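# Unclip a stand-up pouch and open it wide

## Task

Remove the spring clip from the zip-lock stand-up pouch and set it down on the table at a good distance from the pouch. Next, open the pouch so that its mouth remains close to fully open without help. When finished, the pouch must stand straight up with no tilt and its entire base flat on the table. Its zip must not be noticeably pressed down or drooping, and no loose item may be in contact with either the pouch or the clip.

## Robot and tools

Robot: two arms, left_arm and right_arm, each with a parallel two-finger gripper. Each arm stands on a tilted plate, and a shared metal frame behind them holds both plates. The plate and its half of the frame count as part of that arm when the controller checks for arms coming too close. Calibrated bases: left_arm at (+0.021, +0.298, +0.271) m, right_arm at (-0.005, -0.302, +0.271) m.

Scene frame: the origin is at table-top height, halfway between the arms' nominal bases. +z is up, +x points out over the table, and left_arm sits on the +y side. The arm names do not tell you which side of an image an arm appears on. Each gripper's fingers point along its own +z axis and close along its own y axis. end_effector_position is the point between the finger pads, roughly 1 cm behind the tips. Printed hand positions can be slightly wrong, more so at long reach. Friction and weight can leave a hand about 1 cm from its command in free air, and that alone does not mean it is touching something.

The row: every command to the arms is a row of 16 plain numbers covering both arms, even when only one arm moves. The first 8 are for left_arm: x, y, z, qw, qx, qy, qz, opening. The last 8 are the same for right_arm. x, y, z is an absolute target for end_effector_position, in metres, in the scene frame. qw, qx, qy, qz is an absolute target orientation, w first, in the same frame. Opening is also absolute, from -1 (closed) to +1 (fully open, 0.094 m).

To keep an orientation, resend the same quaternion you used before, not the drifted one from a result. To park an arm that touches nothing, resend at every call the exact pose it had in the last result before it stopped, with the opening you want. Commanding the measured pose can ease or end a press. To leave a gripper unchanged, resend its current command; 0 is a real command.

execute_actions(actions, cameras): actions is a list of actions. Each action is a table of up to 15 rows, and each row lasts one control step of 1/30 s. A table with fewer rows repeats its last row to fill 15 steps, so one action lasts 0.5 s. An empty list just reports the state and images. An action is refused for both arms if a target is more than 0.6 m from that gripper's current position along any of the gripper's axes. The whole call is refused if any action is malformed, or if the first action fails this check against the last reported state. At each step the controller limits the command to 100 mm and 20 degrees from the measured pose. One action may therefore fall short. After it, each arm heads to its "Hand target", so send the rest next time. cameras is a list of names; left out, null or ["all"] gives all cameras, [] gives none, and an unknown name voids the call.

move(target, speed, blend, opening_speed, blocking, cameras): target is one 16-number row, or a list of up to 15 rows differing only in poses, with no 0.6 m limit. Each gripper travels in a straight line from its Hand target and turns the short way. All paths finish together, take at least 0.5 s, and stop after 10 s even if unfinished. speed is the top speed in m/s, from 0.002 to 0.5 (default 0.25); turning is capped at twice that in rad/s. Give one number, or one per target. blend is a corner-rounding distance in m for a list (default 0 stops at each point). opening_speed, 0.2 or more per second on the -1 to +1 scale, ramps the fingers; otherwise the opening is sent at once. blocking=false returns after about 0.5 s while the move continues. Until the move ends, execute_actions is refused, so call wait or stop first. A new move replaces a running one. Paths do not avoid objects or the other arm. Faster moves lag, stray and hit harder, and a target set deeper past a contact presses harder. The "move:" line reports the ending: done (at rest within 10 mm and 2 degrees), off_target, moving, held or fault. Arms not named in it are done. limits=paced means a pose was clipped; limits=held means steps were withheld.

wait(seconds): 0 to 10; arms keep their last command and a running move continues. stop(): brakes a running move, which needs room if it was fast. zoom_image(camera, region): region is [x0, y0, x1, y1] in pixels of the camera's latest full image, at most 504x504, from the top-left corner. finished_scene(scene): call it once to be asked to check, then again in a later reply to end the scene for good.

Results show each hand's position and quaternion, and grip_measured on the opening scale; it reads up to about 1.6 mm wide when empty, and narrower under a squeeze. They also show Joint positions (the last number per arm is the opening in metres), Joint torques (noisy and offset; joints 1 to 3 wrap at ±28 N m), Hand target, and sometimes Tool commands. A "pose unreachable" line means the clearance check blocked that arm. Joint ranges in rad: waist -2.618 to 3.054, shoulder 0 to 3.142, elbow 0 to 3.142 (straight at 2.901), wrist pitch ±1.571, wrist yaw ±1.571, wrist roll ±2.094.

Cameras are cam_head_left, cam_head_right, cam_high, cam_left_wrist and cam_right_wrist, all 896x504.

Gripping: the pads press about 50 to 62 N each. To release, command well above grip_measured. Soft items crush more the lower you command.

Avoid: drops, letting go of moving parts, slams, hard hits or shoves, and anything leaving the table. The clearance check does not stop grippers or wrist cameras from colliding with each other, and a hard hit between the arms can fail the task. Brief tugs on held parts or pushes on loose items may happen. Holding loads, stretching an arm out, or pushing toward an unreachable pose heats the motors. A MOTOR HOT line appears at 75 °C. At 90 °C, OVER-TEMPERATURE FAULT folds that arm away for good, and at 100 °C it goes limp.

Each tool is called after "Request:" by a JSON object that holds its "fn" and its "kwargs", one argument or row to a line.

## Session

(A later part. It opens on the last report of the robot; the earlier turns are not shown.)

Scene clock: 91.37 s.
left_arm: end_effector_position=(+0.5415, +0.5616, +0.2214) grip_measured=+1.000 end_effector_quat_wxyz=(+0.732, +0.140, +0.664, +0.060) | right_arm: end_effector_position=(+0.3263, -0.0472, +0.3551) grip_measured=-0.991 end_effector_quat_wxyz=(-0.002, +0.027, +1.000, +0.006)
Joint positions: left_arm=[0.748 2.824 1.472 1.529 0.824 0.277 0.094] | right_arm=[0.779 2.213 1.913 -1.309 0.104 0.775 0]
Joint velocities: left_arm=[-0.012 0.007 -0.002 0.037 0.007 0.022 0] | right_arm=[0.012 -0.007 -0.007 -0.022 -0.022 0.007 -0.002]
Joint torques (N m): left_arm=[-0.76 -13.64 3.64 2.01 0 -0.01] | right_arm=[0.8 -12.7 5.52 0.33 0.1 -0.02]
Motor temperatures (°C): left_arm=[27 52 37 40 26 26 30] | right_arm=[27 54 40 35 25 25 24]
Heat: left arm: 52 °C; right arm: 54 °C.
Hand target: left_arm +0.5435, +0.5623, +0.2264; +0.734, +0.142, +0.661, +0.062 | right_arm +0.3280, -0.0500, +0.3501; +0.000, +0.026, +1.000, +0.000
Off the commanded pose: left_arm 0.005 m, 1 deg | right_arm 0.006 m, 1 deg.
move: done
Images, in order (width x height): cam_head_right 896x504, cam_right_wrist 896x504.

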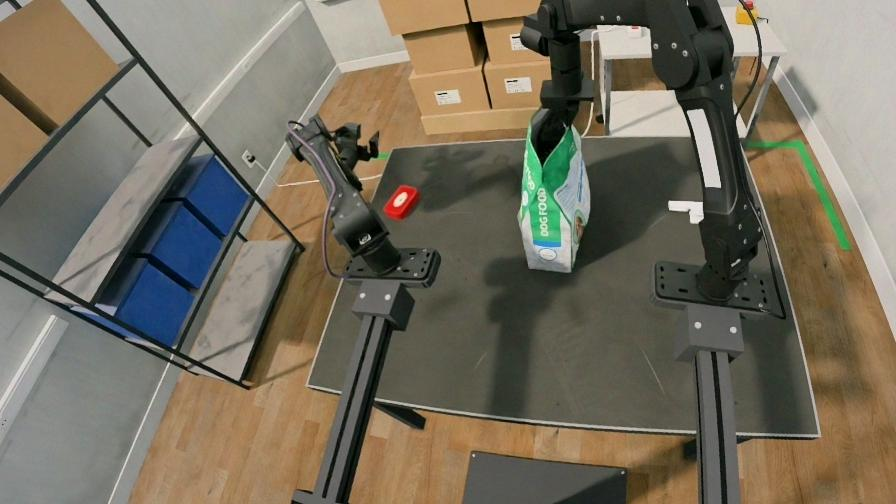

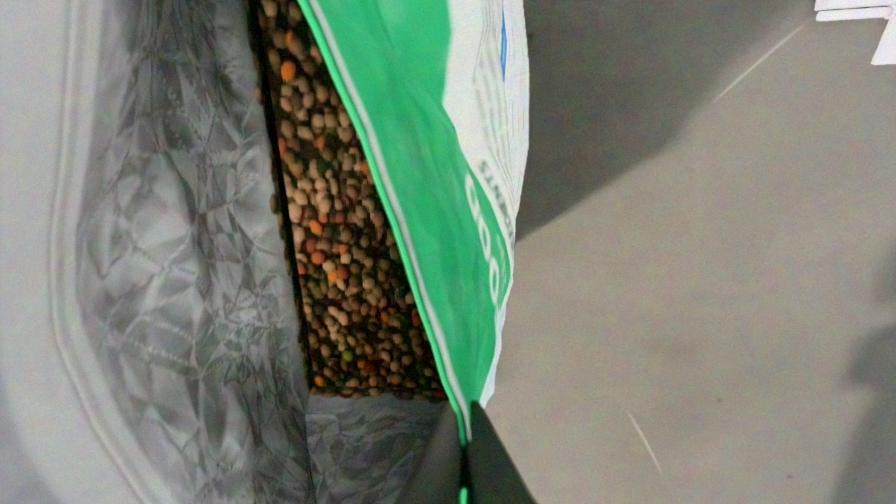

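Request:
{"fn": "move", "kwargs": {
  "target": [
    [0.5435,0.5623,0.2264,0.734,0.142,0.661,0.062,1,0.328,-0.10,0.342,0,0.026,0.9997,0,-1],
    [0.5435,0.5623,0.2264,0.734,0.142,0.661,0.062,1,0.328,-0.13,0.332,0,0.026,0.9997,0,-1]
  ],
  "speed": 0.05,
  "cameras": ["cam_right_wrist","cam_head_right","cam_head_left"]
}}

Request:
{"fn": "zoom_image", "kwargs": {
  "camera": "cam_head_right",
  "region": [460, 80, 660, 280]
}}

Request:
{"fn": "zoom_image", "kwargs": {
  "camera": "cam_head_left",
  "region": [440, 80, 640, 280]
}}

Scene clock: 93.80 s.
left_arm: end_effector_position=(+0.5415, +0.5616, +0.2214) grip_measured=+1.000 end_effector_quat_wxyz=(+0.732, +0.140, +0.664, +0.060) | right_arm: end_effector_position=(+0.3274, -0.1193, +0.3211) grip_measured=-0.991 end_effector_quat_wxyz=(-0.015, +0.023, +1.000, +0.006)
Joint positions: left_arm=[0.748 2.824 1.472 1.529 0.824 0.277 0.094] | right_arm=[0.62 2.067 1.583 -1.13 0.095 0.61 0]
Joint velocities: left_arm=[-0.012 -0.007 0.007 -0.022 0.022 -0.022 0] | right_arm=[0.012 -0.007 -0.012 -0.007 -0.037 -0.007 0]
Joint torques (N m): left_arm=[-0.77 -13.64 3.64 2 -0.01 -0.01] | right_arm=[0.29 -15.25 5.33 0.05 0.24 -0.03]
Motor temperatures (°C): left_arm=[27 52 37 40 26 26 30] | right_arm=[27 54 40 35 25 25 24]
Heat: left arm: 52 °C; right arm: 54 °C.
Hand target: left_arm +0.5435, +0.5623, +0.2264; +0.734, +0.142, +0.661, +0.062 | right_arm +0.3296, -0.1297, +0.3318; -0.001, +0.026, +1.000, +0.000
Off the commanded pose: left_arm 0.005 m, 1 deg | right_arm 0.015 m, 2 deg.
move: off_target (right_arm)
Images, in order (width x height): cam_head_left 896x504, cam_head_right 896x504, cam_right_wrist 896x504.

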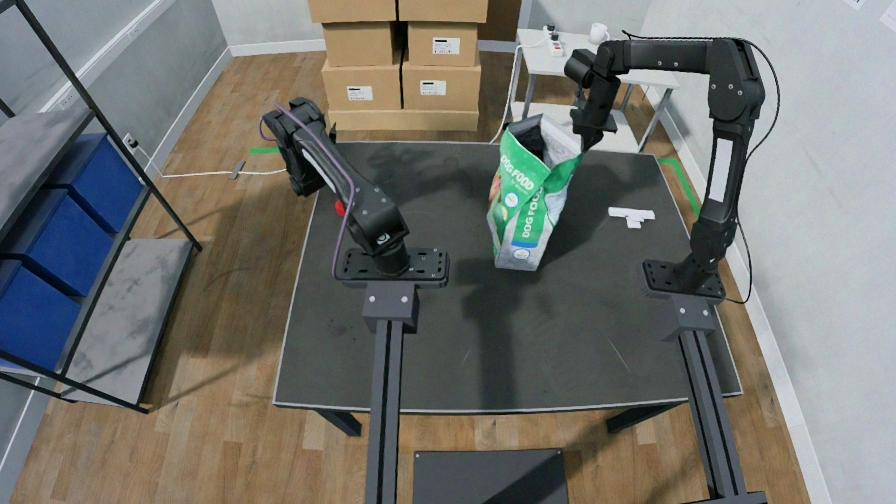

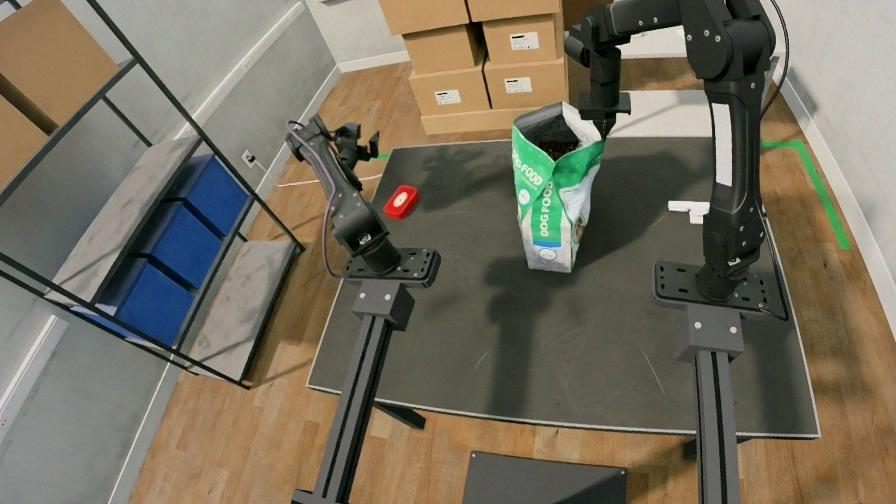

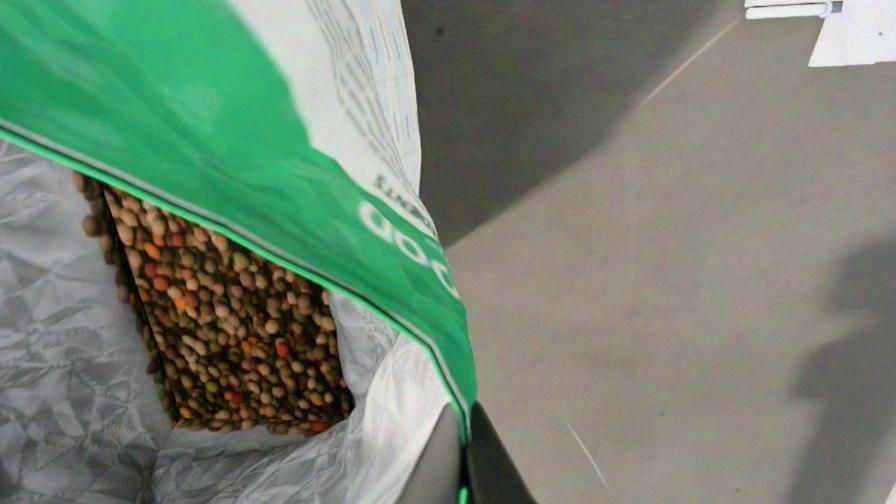

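Scaled by 2.520 from the camera's 896x504 image, which has a finer 1280x720 frame.

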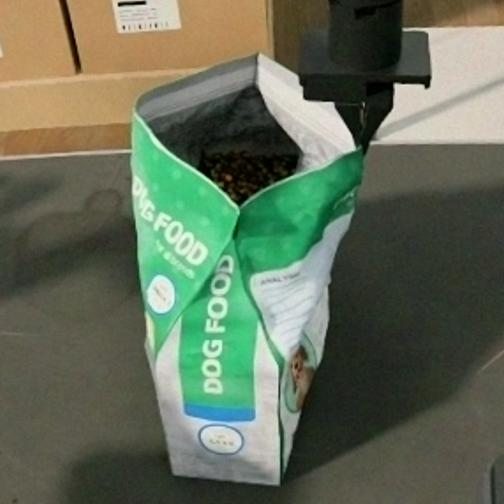

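Scaled by 2.520 from the camera's 896x504 image, which has a finer 1280x720 frame.

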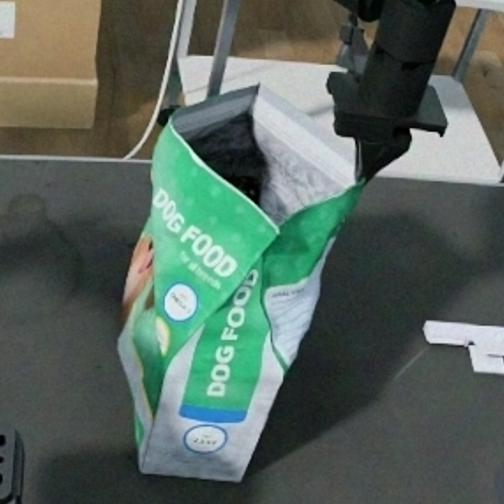

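Request:
{"fn": "move", "kwargs": {
  "target": [0.5435,0.5623,0.2264,0.734,0.142,0.661,0.062,1,0.328,-0.15,0.325,0,0.026,0.9997,0,-1],
  "speed": 0.05,
  "cameras": ["cam_head_right"]
}}

Request:
{"fn": "zoom_image", "kwargs": {
  "camera": "cam_head_right",
  "region": [460, 80, 660, 280]
}}

Request:
{"fn": "wait", "kwargs": {
  "seconds": 1,
  "cameras": []
}}

Request:
{"fn": "move", "kwargs": {
  "target": [0.5435,0.5623,0.2264,0.734,0.142,0.661,0.062,1,0.328,-0.115,0.34,0,0.026,0.9997,0,-1],
  "speed": 0.06,
  "cameras": ["cam_head_right"]
}}

Request:
{"fn": "zoom_image", "kwargs": {
  "camera": "cam_head_right",
  "region": [460, 80, 660, 280]
}}

Scene clock: 95.20 s.
left_arm: end_effector_position=(+0.5415, +0.5616, +0.2214) grip_measured=+1.000 end_effector_quat_wxyz=(+0.732, +0.140, +0.664, +0.060) | right_arm: end_effector_position=(+0.3268, -0.1353, +0.3146) grip_measured=-0.991 end_effector_quat_wxyz=(-0.015, +0.023, +1.000, +0.016)
Joint positions: left_arm=[0.748 2.824 1.472 1.529 0.824 0.277 0.094] | right_arm=[0.575 2.027 1.506 -1.078 0.08 0.563 0]
Joint velocities: left_arm=[0.002 -0.012 -0.012 -0.051 -0.007 -0.066 0] | right_arm=[-0.012 0.017 -0.012 0.037 -0.037 -0.081 -0.001]
Joint torques (N m): left_arm=[-0.75 -13.63 3.67 2 0 -0.01] | right_arm=[0.14 -14.82 5.33 -0.02 0.38 -0.06]
Motor temperatures (°C): left_arm=[27 52 37 40 26 26 30] | right_arm=[27 54 39 35 25 25 24]
Heat: left arm: 52 °C; right arm: 54 °C.
Hand target: left_arm +0.5435, +0.5623, +0.2264; +0.734, +0.142, +0.661, +0.062 | right_arm +0.3285, -0.1497, +0.3247; -0.001, +0.026, +1.000, +0.000
Off the commanded pose: left_arm 0.005 m, 1 deg | right_arm 0.018 m, 2 deg.
move: off_target (right_arm)
Images, in order (width x height): cam_head_right 896x504.

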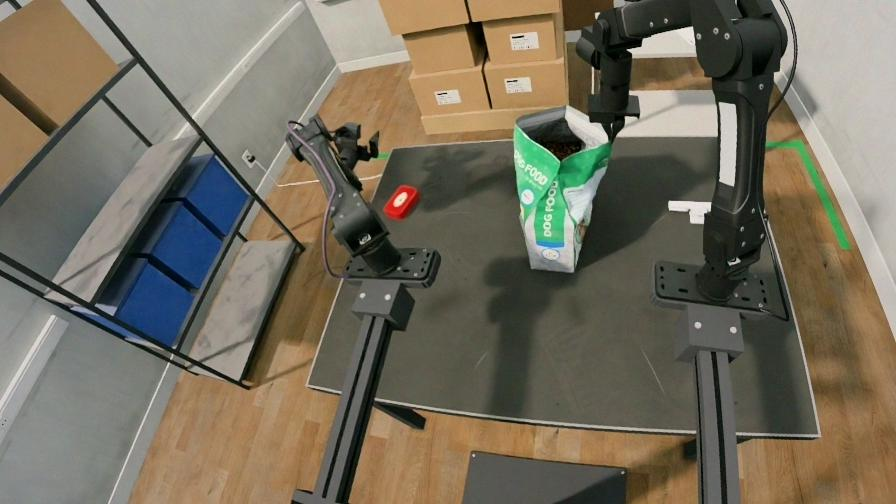

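Scaled by 2.520 from the camera's 896x504 image, which has a finer 1280x720 frame.

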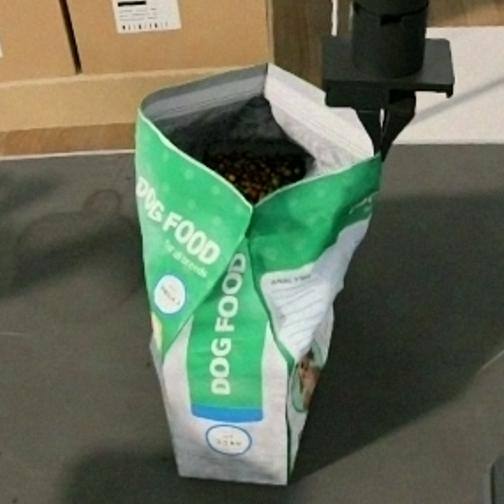

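Scene clock: 96.20 s.
left_arm: end_effector_position=(+0.5415, +0.5616, +0.2214) grip_measured=+1.000 end_effector_quat_wxyz=(+0.732, +0.140, +0.664, +0.060) | right_arm: end_effector_position=(+0.3268, -0.1353, +0.3146) grip_measured=-0.991 end_effector_quat_wxyz=(-0.015, +0.023, +1.000, +0.016)
Joint positions: left_arm=[0.748 2.824 1.472 1.529 0.824 0.277 0.094] | right_arm=[0.575 2.027 1.506 -1.078 0.08 0.563 0]
Joint velocities: left_arm=[0.002 0.002 0.002 -0.066 0.007 0.007 0] | right_arm=[0.007 0.002 0.007 -0.022 0.007 -0.051 0]
Joint torques (N m): left_arm=[-0.77 -13.61 3.66 2.01 -0.01 0] | right_arm=[0.12 -14.83 5.34 -0.03 0.38 -0.04]
Motor temperatures (°C): left_arm=[27 52 37 40 26 26 30] | right_arm=[27 54 39 34 25 25 24]
Heat: left arm: 52 °C; right arm: 54 °C.
Hand target: left_arm +0.5435, +0.5623, +0.2264; +0.734, +0.142, +0.661, +0.062 | right_arm +0.3285, -0.1497, +0.3247; -0.001, +0.026, +1.000, +0.000
Tool commands: left_gripper/opening=+1.0 right_gripper/opening=-1.0
Off the commanded pose: left_arm 0.005 m, 1 deg | right_arm 0.018 m, 2 deg.
wait: 1.00 s; at rest by 0.17 s
No camera images: "cameras" was empty.

Scene clock: 97.37 s.
left_arm: end_effector_position=(+0.5415, +0.5616, +0.2214) grip_measured=+1.000 end_effector_quat_wxyz=(+0.732, +0.140, +0.664, +0.060) | right_arm: end_effector_position=(+0.3255, -0.1116, +0.3410) grip_measured=-0.991 end_effector_quat_wxyz=(+0.000, +0.025, +1.000, +0.018)
Joint positions: left_arm=[0.748 2.824 1.472 1.529 0.824 0.277 0.094] | right_arm=[0.644 2.027 1.601 -1.151 0.092 0.634 0]
Joint velocities: left_arm=[0.012 -0.012 -0.017 0.007 -0.066 -0.007 0] | right_arm=[0.007 0.002 -0.002 -0.095 -0.081 0.007 0.001]
Joint torques (N m): left_arm=[-0.79 -13.61 3.66 2.02 0 -0.01] | right_arm=[1.22 -10 8.57 -0.02 0.26 0.09]
Motor temperatures (°C): left_arm=[27 52 37 40 26 26 29] | right_arm=[27 54 39 34 25 25 24]
Heat: left arm: 52 °C; right arm: 54 °C.
Hand target: left_arm +0.5435, +0.5623, +0.2264; +0.734, +0.142, +0.661, +0.062 | right_arm +0.3275, -0.1150, +0.3401; +0.001, +0.026, +1.000, +0.001
Off the commanded pose: left_arm 0.005 m, 1 deg | right_arm 0.004 m, 2 deg.
move: done
Images, in order (width x height): cam_head_right 896x504.

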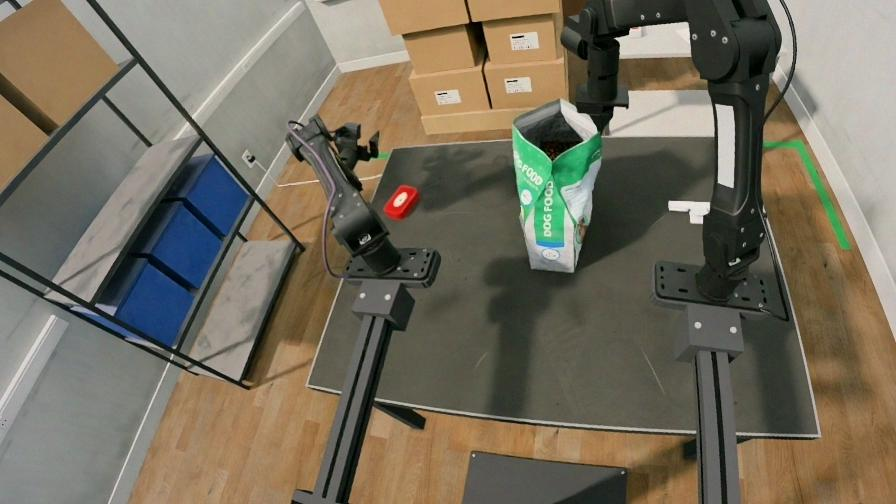

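Scaled by 2.520 from the camera's 896x504 image, which has a finer 1280x720 frame.

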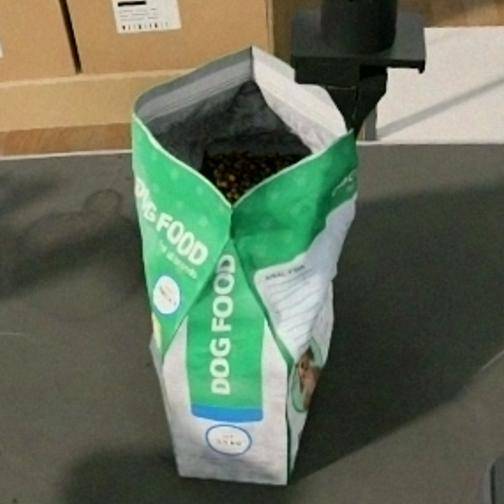

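Request:
{"fn": "move", "kwargs": {
  "target": [0.5435,0.5623,0.2264,0.734,0.142,0.661,0.062,1,0.328,-0.1,0.342,0,0.026,0.9997,0,-1],
  "speed": 0.06,
  "cameras": []
}}

Request:
{"fn": "move", "kwargs": {
  "target": [0.5435,0.5623,0.2264,0.734,0.142,0.661,0.062,1,0.328,-0.1,0.342,0,0.026,0.9997,0,-0.45],
  "opening_speed": 0.4,
  "cameras": ["cam_right_wrist","cam_head_right"]
}}

Request:
{"fn": "zoom_image", "kwargs": {
  "camera": "cam_head_right",
  "region": [460, 80, 660, 280]
}}

Scene clock: 98.60 s.
left_arm: end_effector_position=(+0.5415, +0.5616, +0.2214) grip_measured=+1.000 end_effector_quat_wxyz=(+0.732, +0.140, +0.664, +0.060) | right_arm: end_effector_position=(+0.3256, -0.1028, +0.3441) grip_measured=-0.991 end_effector_quat_wxyz=(-0.001, +0.028, +1.000, +0.008)
Joint positions: left_arm=[0.748 2.824 1.472 1.529 0.824 0.277 0.094] | right_arm=[0.67 2.06 1.657 -1.191 0.105 0.666 0]
Joint velocities: left_arm=[-0.007 0.012 -0.002 -0.007 -0.022 0.007 0] | right_arm=[-0.007 0.017 -0.012 -0.007 0.051 0.022 0]
Joint torques (N m): left_arm=[-0.77 -13.64 3.64 2 0 -0.02] | right_arm=[1.73 -10.02 8.43 0.11 0.12 0.08]
Motor temperatures (°C): left_arm=[27 52 37 40 26 26 29] | right_arm=[27 53 39 34 25 25 24]
Heat: left arm: 52 °C; right arm: 53 °C.
Hand target: left_arm +0.5435, +0.5623, +0.2264; +0.734, +0.142, +0.661, +0.062 | right_arm +0.3276, -0.1000, +0.3419; +0.000, +0.026, +1.000, +0.000
Off the commanded pose: left_arm 0.005 m, 1 deg | right_arm 0.004 m, 1 deg.
move: done
No camera images: "cameras" was empty.

Scene clock: 100.20 s.
left_arm: end_effector_position=(+0.5415, +0.5616, +0.2214) grip_measured=+1.000 end_effector_quat_wxyz=(+0.732, +0.140, +0.664, +0.060) | right_arm: end_effector_position=(+0.3256, -0.1028, +0.3441) grip_measured=-0.452 end_effector_quat_wxyz=(-0.001, +0.028, +1.000, +0.008)
Joint positions: left_arm=[0.748 2.824 1.472 1.529 0.824 0.277 0.094] | right_arm=[0.67 2.06 1.657 -1.191 0.105 0.667 0.026]
Joint velocities: left_arm=[-0.007 -0.002 -0.007 -0.022 0.051 -0.037 0] | right_arm=[-0.007 -0.002 0.012 -0.066 -0.022 -0.007 0.001]
Joint torques (N m): left_arm=[-0.77 -13.63 3.66 2 0 -0.01] | right_arm=[1.73 -9.96 8.54 0.12 0.11 0.07]
Motor temperatures (°C): left_arm=[27 52 37 40 26 26 29] | right_arm=[27 52 39 34 25 25 24]
Heat: left arm: 52 °C; right arm: 52 °C.
Hand target: left_arm +0.5435, +0.5623, +0.2264; +0.734, +0.142, +0.661, +0.062 | right_arm +0.3279, -0.1000, +0.3420; +0.000, +0.026, +1.000, +0.000
Off the commanded pose: left_arm 0.005 m, 1 deg | right_arm 0.004 m, 1 deg.
move: done
Images, in order (width x height): cam_head_right 896x504, cam_right_wrist 896x504.

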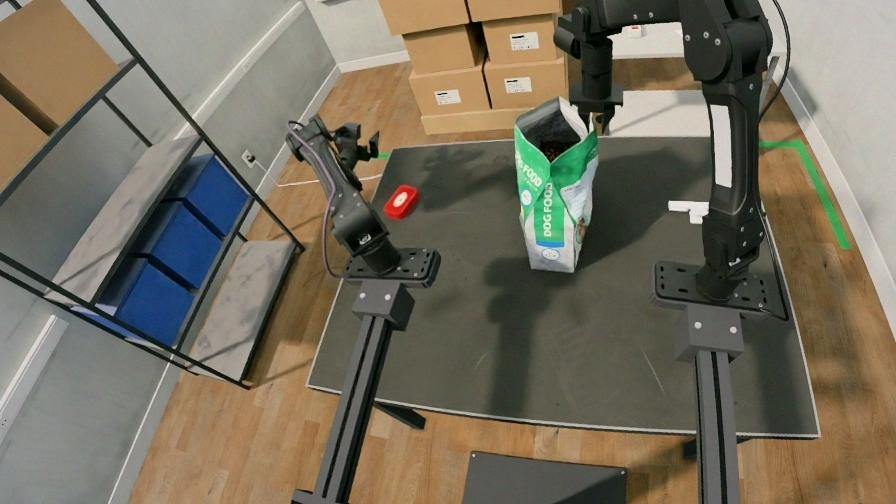

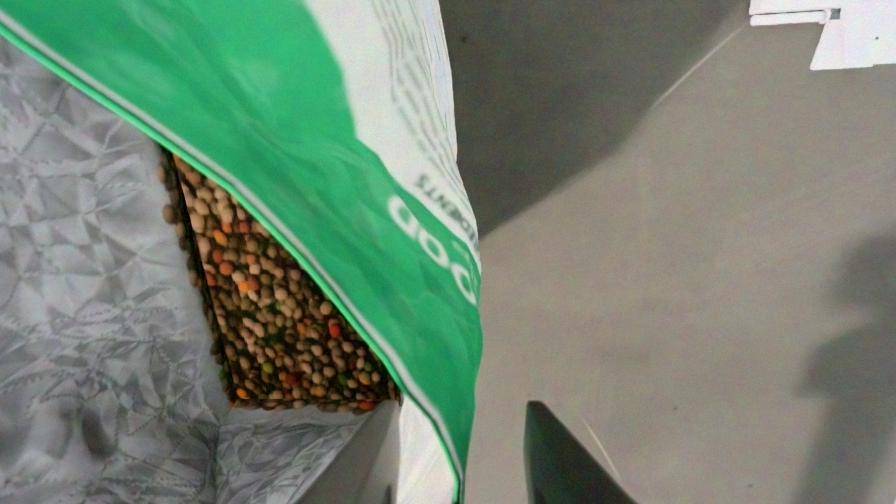

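Scaled by 2.520 from the camera's 896x504 image, which has a finer 1280x720 frame.

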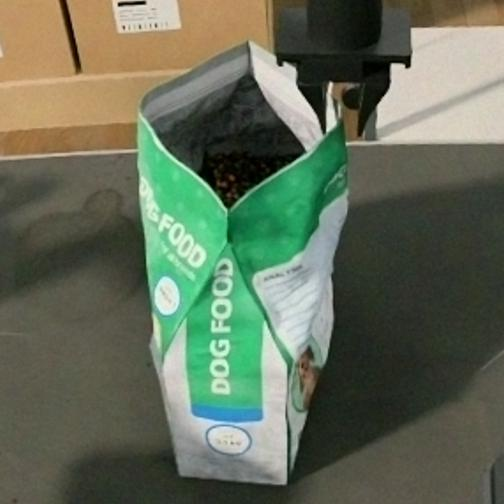

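Request:
{"fn": "move", "kwargs": {
  "target": [
    [0.5435,0.5623,0.2264,0.734,0.142,0.661,0.062,1,0.326,-0.101,0.39,0,0.026,0.9997,0,-0.45],
    [0.5435,0.5623,0.2264,0.734,0.142,0.661,0.062,1,0.326,-0.101,0.415,0,0.026,0.9997,0,-0.45]
  ],
  "speed": 0.07,
  "cameras": ["cam_right_wrist","cam_head_right","cam_head_left","cam_high"]
}}

Request:
{"fn": "zoom_image", "kwargs": {
  "camera": "cam_head_right",
  "region": [460, 80, 660, 280]
}}

Request:
{"fn": "zoom_image", "kwargs": {
  "camera": "cam_head_left",
  "region": [440, 80, 640, 280]
}}

Scene clock: 102.27 s.
left_arm: end_effector_position=(+0.5415, +0.5616, +0.2214) grip_measured=+1.000 end_effector_quat_wxyz=(+0.732, +0.140, +0.664, +0.060) | right_arm: end_effector_position=(+0.3245, -0.1036, +0.4150) grip_measured=-0.452 end_effector_quat_wxyz=(-0.002, +0.028, +1.000, +0.007)
Joint positions: left_arm=[0.748 2.824 1.472 1.529 0.824 0.277 0.094] | right_arm=[0.691 2.061 1.938 -1.476 0.105 0.689 0.026]
Joint velocities: left_arm=[0.022 -0.012 0.007 -0.051 0.022 -0.022 0] | right_arm=[-0.022 -0.017 -0.007 -0.007 -0.051 -0.037 0]
Joint torques (N m): left_arm=[-0.83 -13.63 3.64 2.01 -0.01 -0.01] | right_arm=[1.78 -10.5 8.24 0.11 0.11 0.09]
Motor temperatures (°C): left_arm=[27 52 37 40 26 26 29] | right_arm=[27 52 39 34 25 25 24]
Heat: left arm: 52 °C; right arm: 52 °C.
Hand target: left_arm +0.5435, +0.5623, +0.2264; +0.734, +0.142, +0.661, +0.062 | right_arm +0.3254, -0.1013, +0.4150; +0.000, +0.026, +1.000, +0.000
Off the commanded pose: left_arm 0.005 m, 1 deg | right_arm 0.003 m, 1 deg.
move: done
Images, in order (width x height): cam_head_left 896x504, cam_head_right 896x504, cam_high 896x504, cam_right_wrist 896x504.

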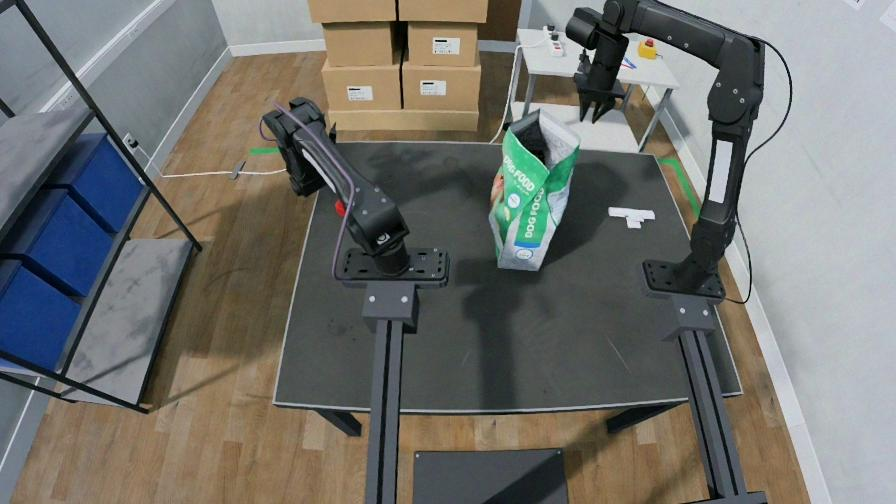

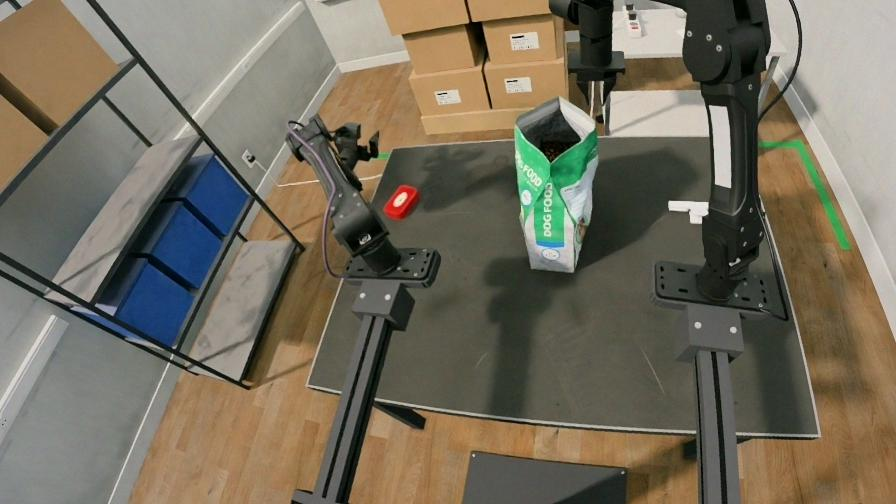

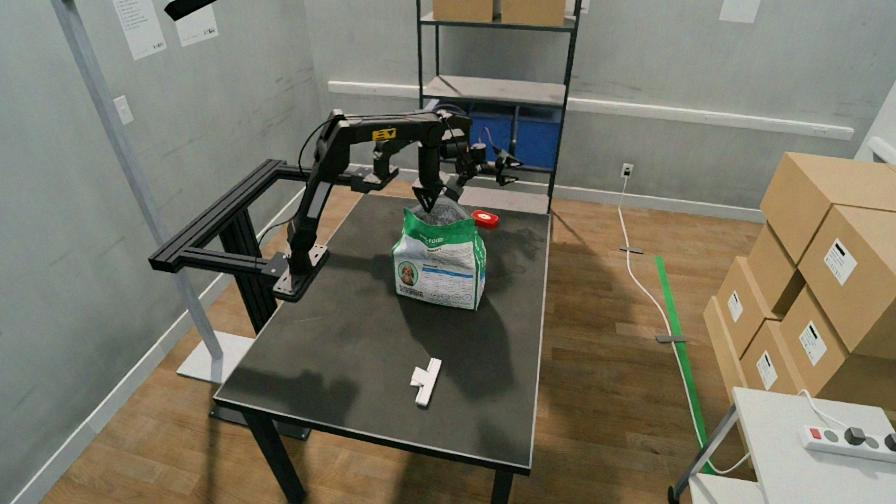

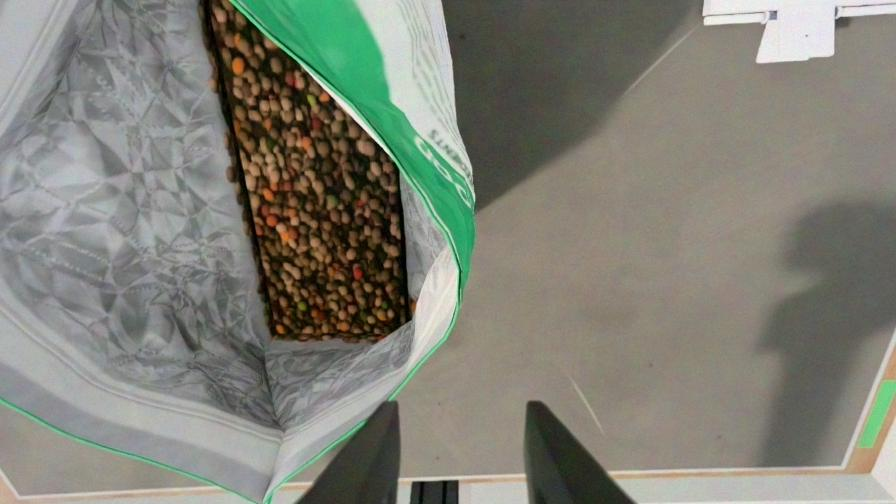

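Scaled by 2.520 from the camera's 896x504 image, which has a finer 1280x720 frame.

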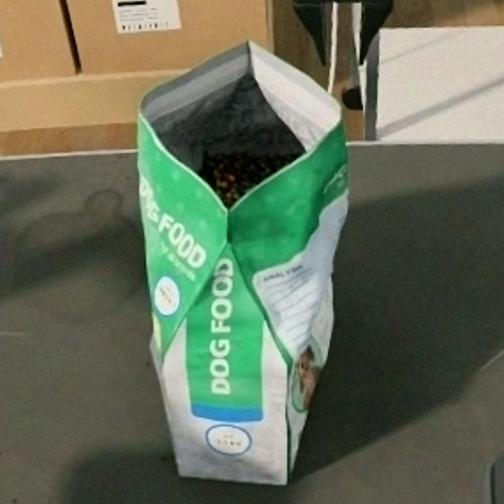

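Scaled by 2.520 from the camera's 896x504 image, which has a finer 1280x720 frame.

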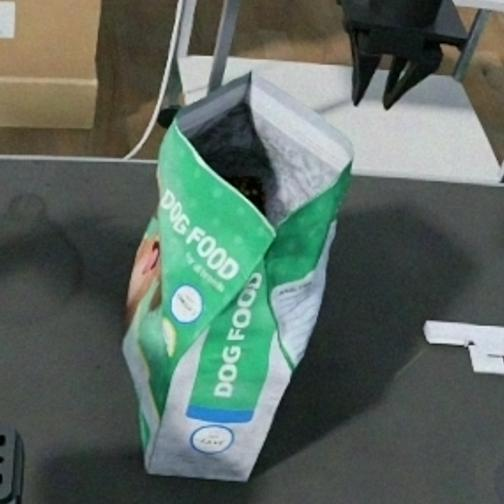

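Request:
{"fn": "move", "kwargs": {
  "target": [0.5435,0.5623,0.2264,0.734,0.142,0.661,0.062,1,0.27,-0.27,0.41,0,0.026,0.9997,0,-0.45],
  "speed": 0.25
}}

Request:
{"fn": "wait", "kwargs": {
  "seconds": 3,
  "cameras": ["cam_head_right","cam_head_left","cam_high"]
}}

Request:
{"fn": "zoom_image", "kwargs": {
  "camera": "cam_head_right",
  "region": [460, 80, 660, 280]
}}

Request:
{"fn": "zoom_image", "kwargs": {
  "camera": "cam_high",
  "region": [350, 160, 550, 320]
}}

Scene clock: 105.00 s.
left_arm: end_effector_position=(+0.5415, +0.5616, +0.2214) grip_measured=+1.000 end_effector_quat_wxyz=(+0.732, +0.140, +0.664, +0.060) | right_arm: end_effector_position=(+0.2729, -0.2702, +0.4071) grip_measured=-0.452 end_effector_quat_wxyz=(-0.013, +0.028, +1.000, -0.002)
Joint positions: left_arm=[0.748 2.824 1.472 1.529 0.824 0.277 0.094] | right_arm=[0.309 1.595 1.384 -1.373 0.12 0.306 0.026]
Joint velocities: left_arm=[0.007 -0.002 -0.002 -0.095 -0.066 0.007 0] | right_arm=[-0.002 -0.012 -0.007 0.007 -0.007 -0.007 0.001]
Joint torques (N m): left_arm=[-0.76 -13.65 3.63 2 0 -0.01] | right_arm=[0.61 -9.47 5.6 0.25 0.01 -0.03]
Motor temperatures (°C): left_arm=[27 52 37 40 26 26 29] | right_arm=[27 51 39 34 24 25 24]
Heat: left arm: 52 °C; right arm: 51 °C.
Hand target: left_arm +0.5435, +0.5623, +0.2264; +0.734, +0.142, +0.661, +0.062 | right_arm +0.2731, -0.2712, +0.4105; -0.001, +0.026, +1.000, +0.000
Off the commanded pose: left_arm 0.005 m, 1 deg | right_arm 0.004 m, 2 deg.
move: done

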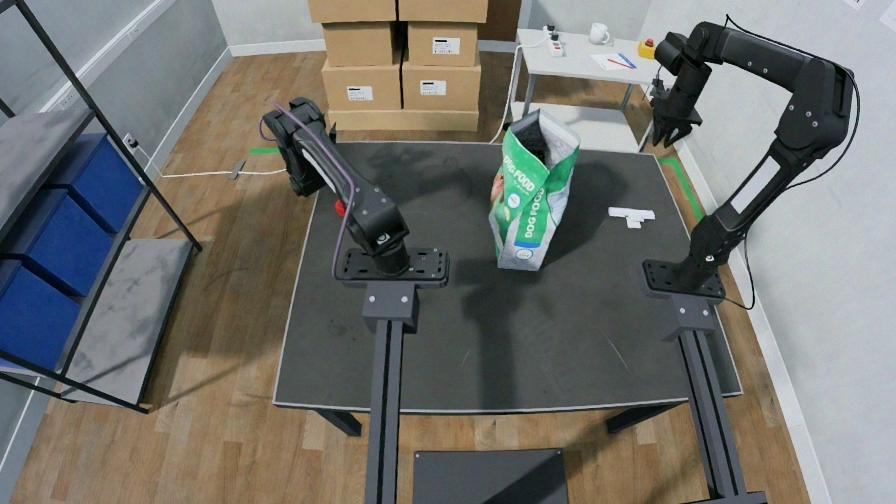

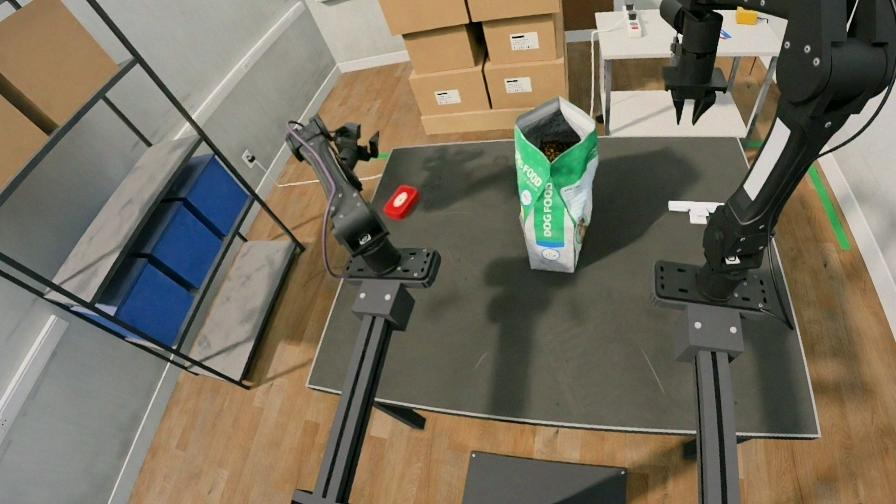

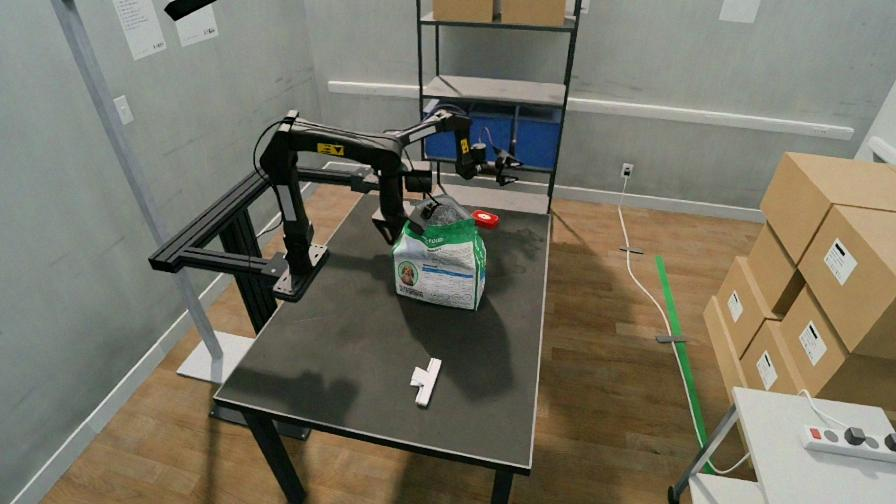

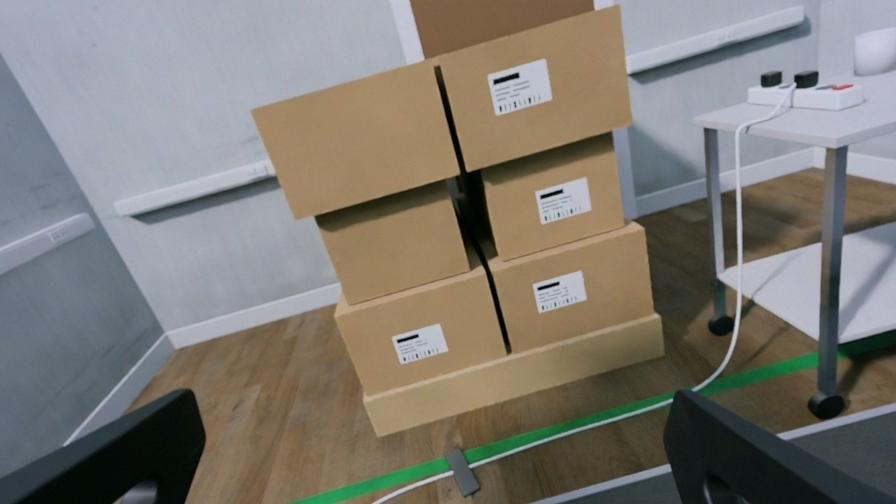

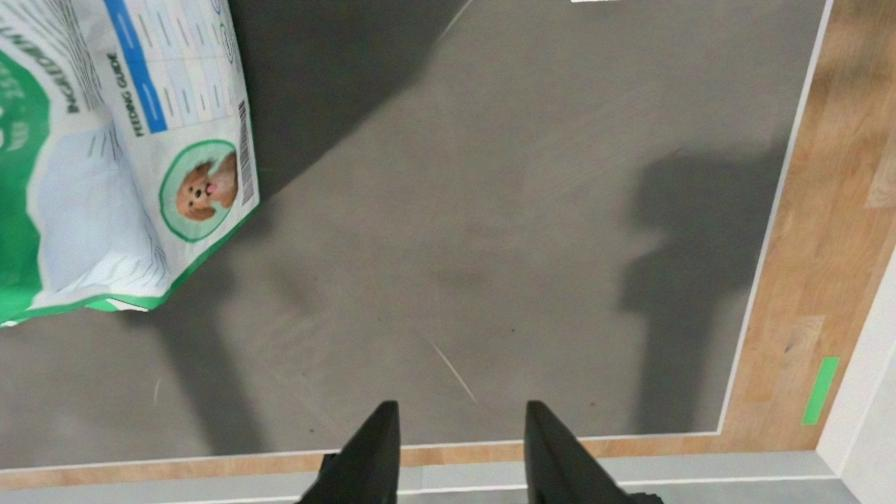

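Scene clock: 108.00 s.
left_arm: end_effector_position=(+0.5415, +0.5616, +0.2214) grip_measured=+1.000 end_effector_quat_wxyz=(+0.732, +0.140, +0.664, +0.060) | right_arm: end_effector_position=(+0.2731, -0.2701, +0.4071) grip_measured=-0.452 end_effector_quat_wxyz=(-0.013, +0.027, +1.000, -0.002)
Joint positions: left_arm=[0.748 2.824 1.472 1.529 0.824 0.277 0.094] | right_arm=[0.309 1.595 1.384 -1.373 0.12 0.305 0.026]
Joint velocities: left_arm=[0.007 -0.012 -0.012 0.022 -0.037 -0.007 0] | right_arm=[-0.007 -0.012 -0.012 0.022 0.007 -0.022 -0.002]
Joint torques (N m): left_arm=[-0.79 -13.64 3.67 2 0 0] | right_arm=[0.62 -9.48 5.6 0.26 0.01 -0.03]
Motor temperatures (°C): left_arm=[27 53 37 40 26 26 29] | right_arm=[27 51 39 34 24 25 24]
Heat: left arm: 53 °C; right arm: 51 °C.
Hand target: left_arm +0.5435, +0.5623, +0.2264; +0.734, +0.142, +0.661, +0.062 | right_arm +0.2731, -0.2712, +0.4106; -0.001, +0.026, +1.000, +0.000
Tool commands: left_gripper/opening=+1.0 right_gripper/opening=-0.45
Off the commanded pose: left_arm 0.005 m, 1 deg | right_arm 0.004 m, 1 deg.
wait: 3.00 s; at rest by 0.17 s
Images, in order (width x height): cam_head_left 896x504, cam_head_right 896x504, cam_high 896x504.

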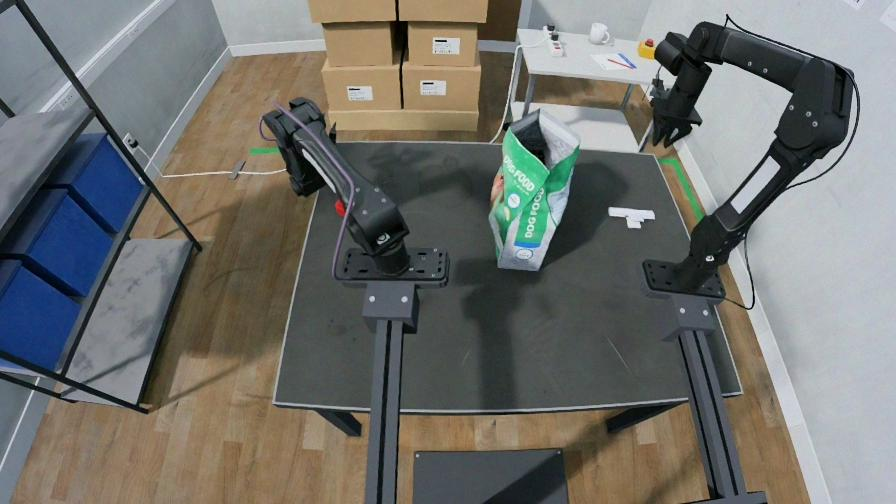

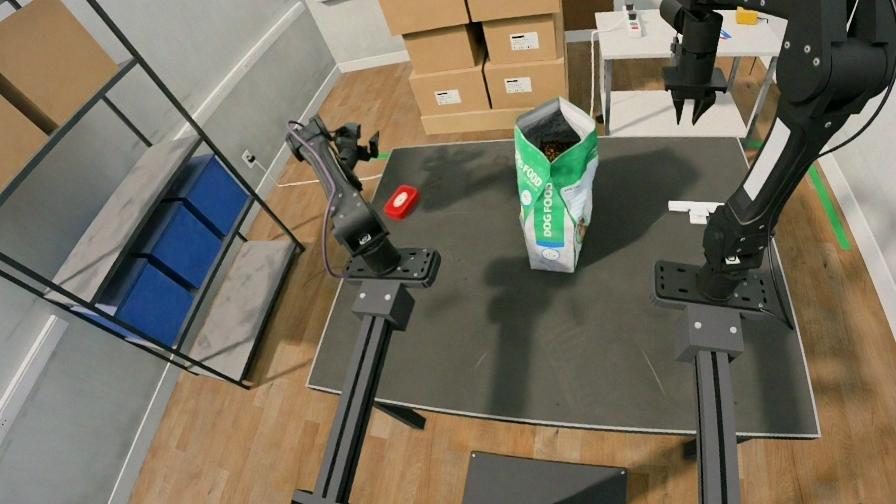

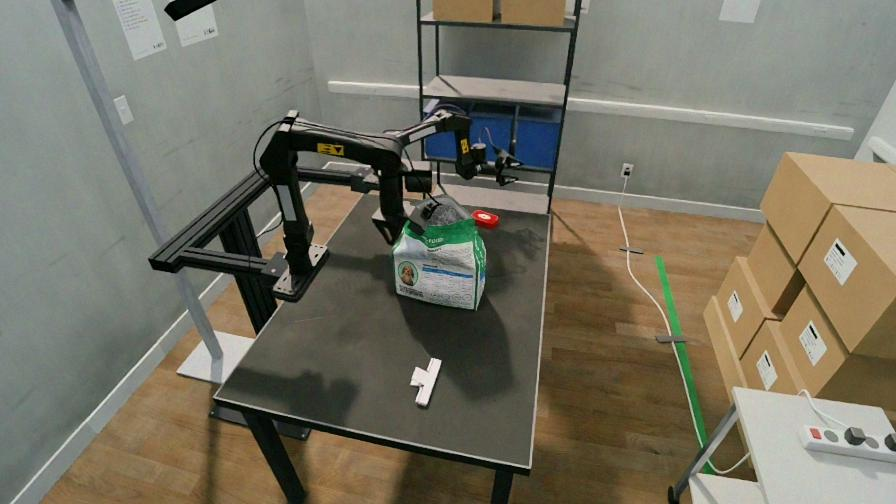

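Scaled by 2.520 from the camera's 896x504 image, which has a finer 1280x720 frame.

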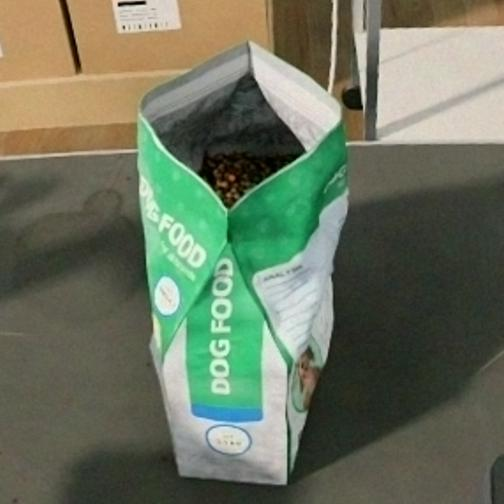

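Scaled by 2.520 from the camera's 896x504 image, which has a finer 1280x720 frame.

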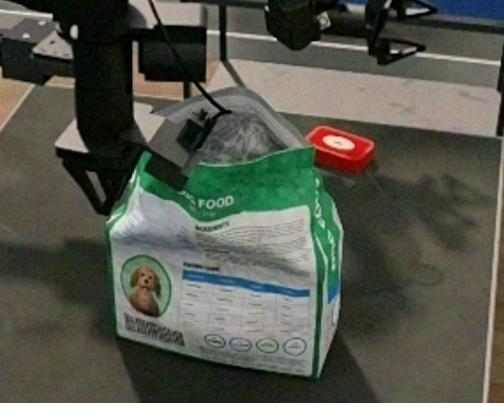

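Request:
{"fn": "finished_scene", "kwargs": {
  "scene": 1
}}

This call ended nothing. Check each condition of the task against the scene as it is now, look again where you are not sure, and mend what is not met. Then call finished_scene again.

Request:
{"fn": "finished_scene", "kwargs": {
  "scene": 1
}}

The scene is finished: the task was done.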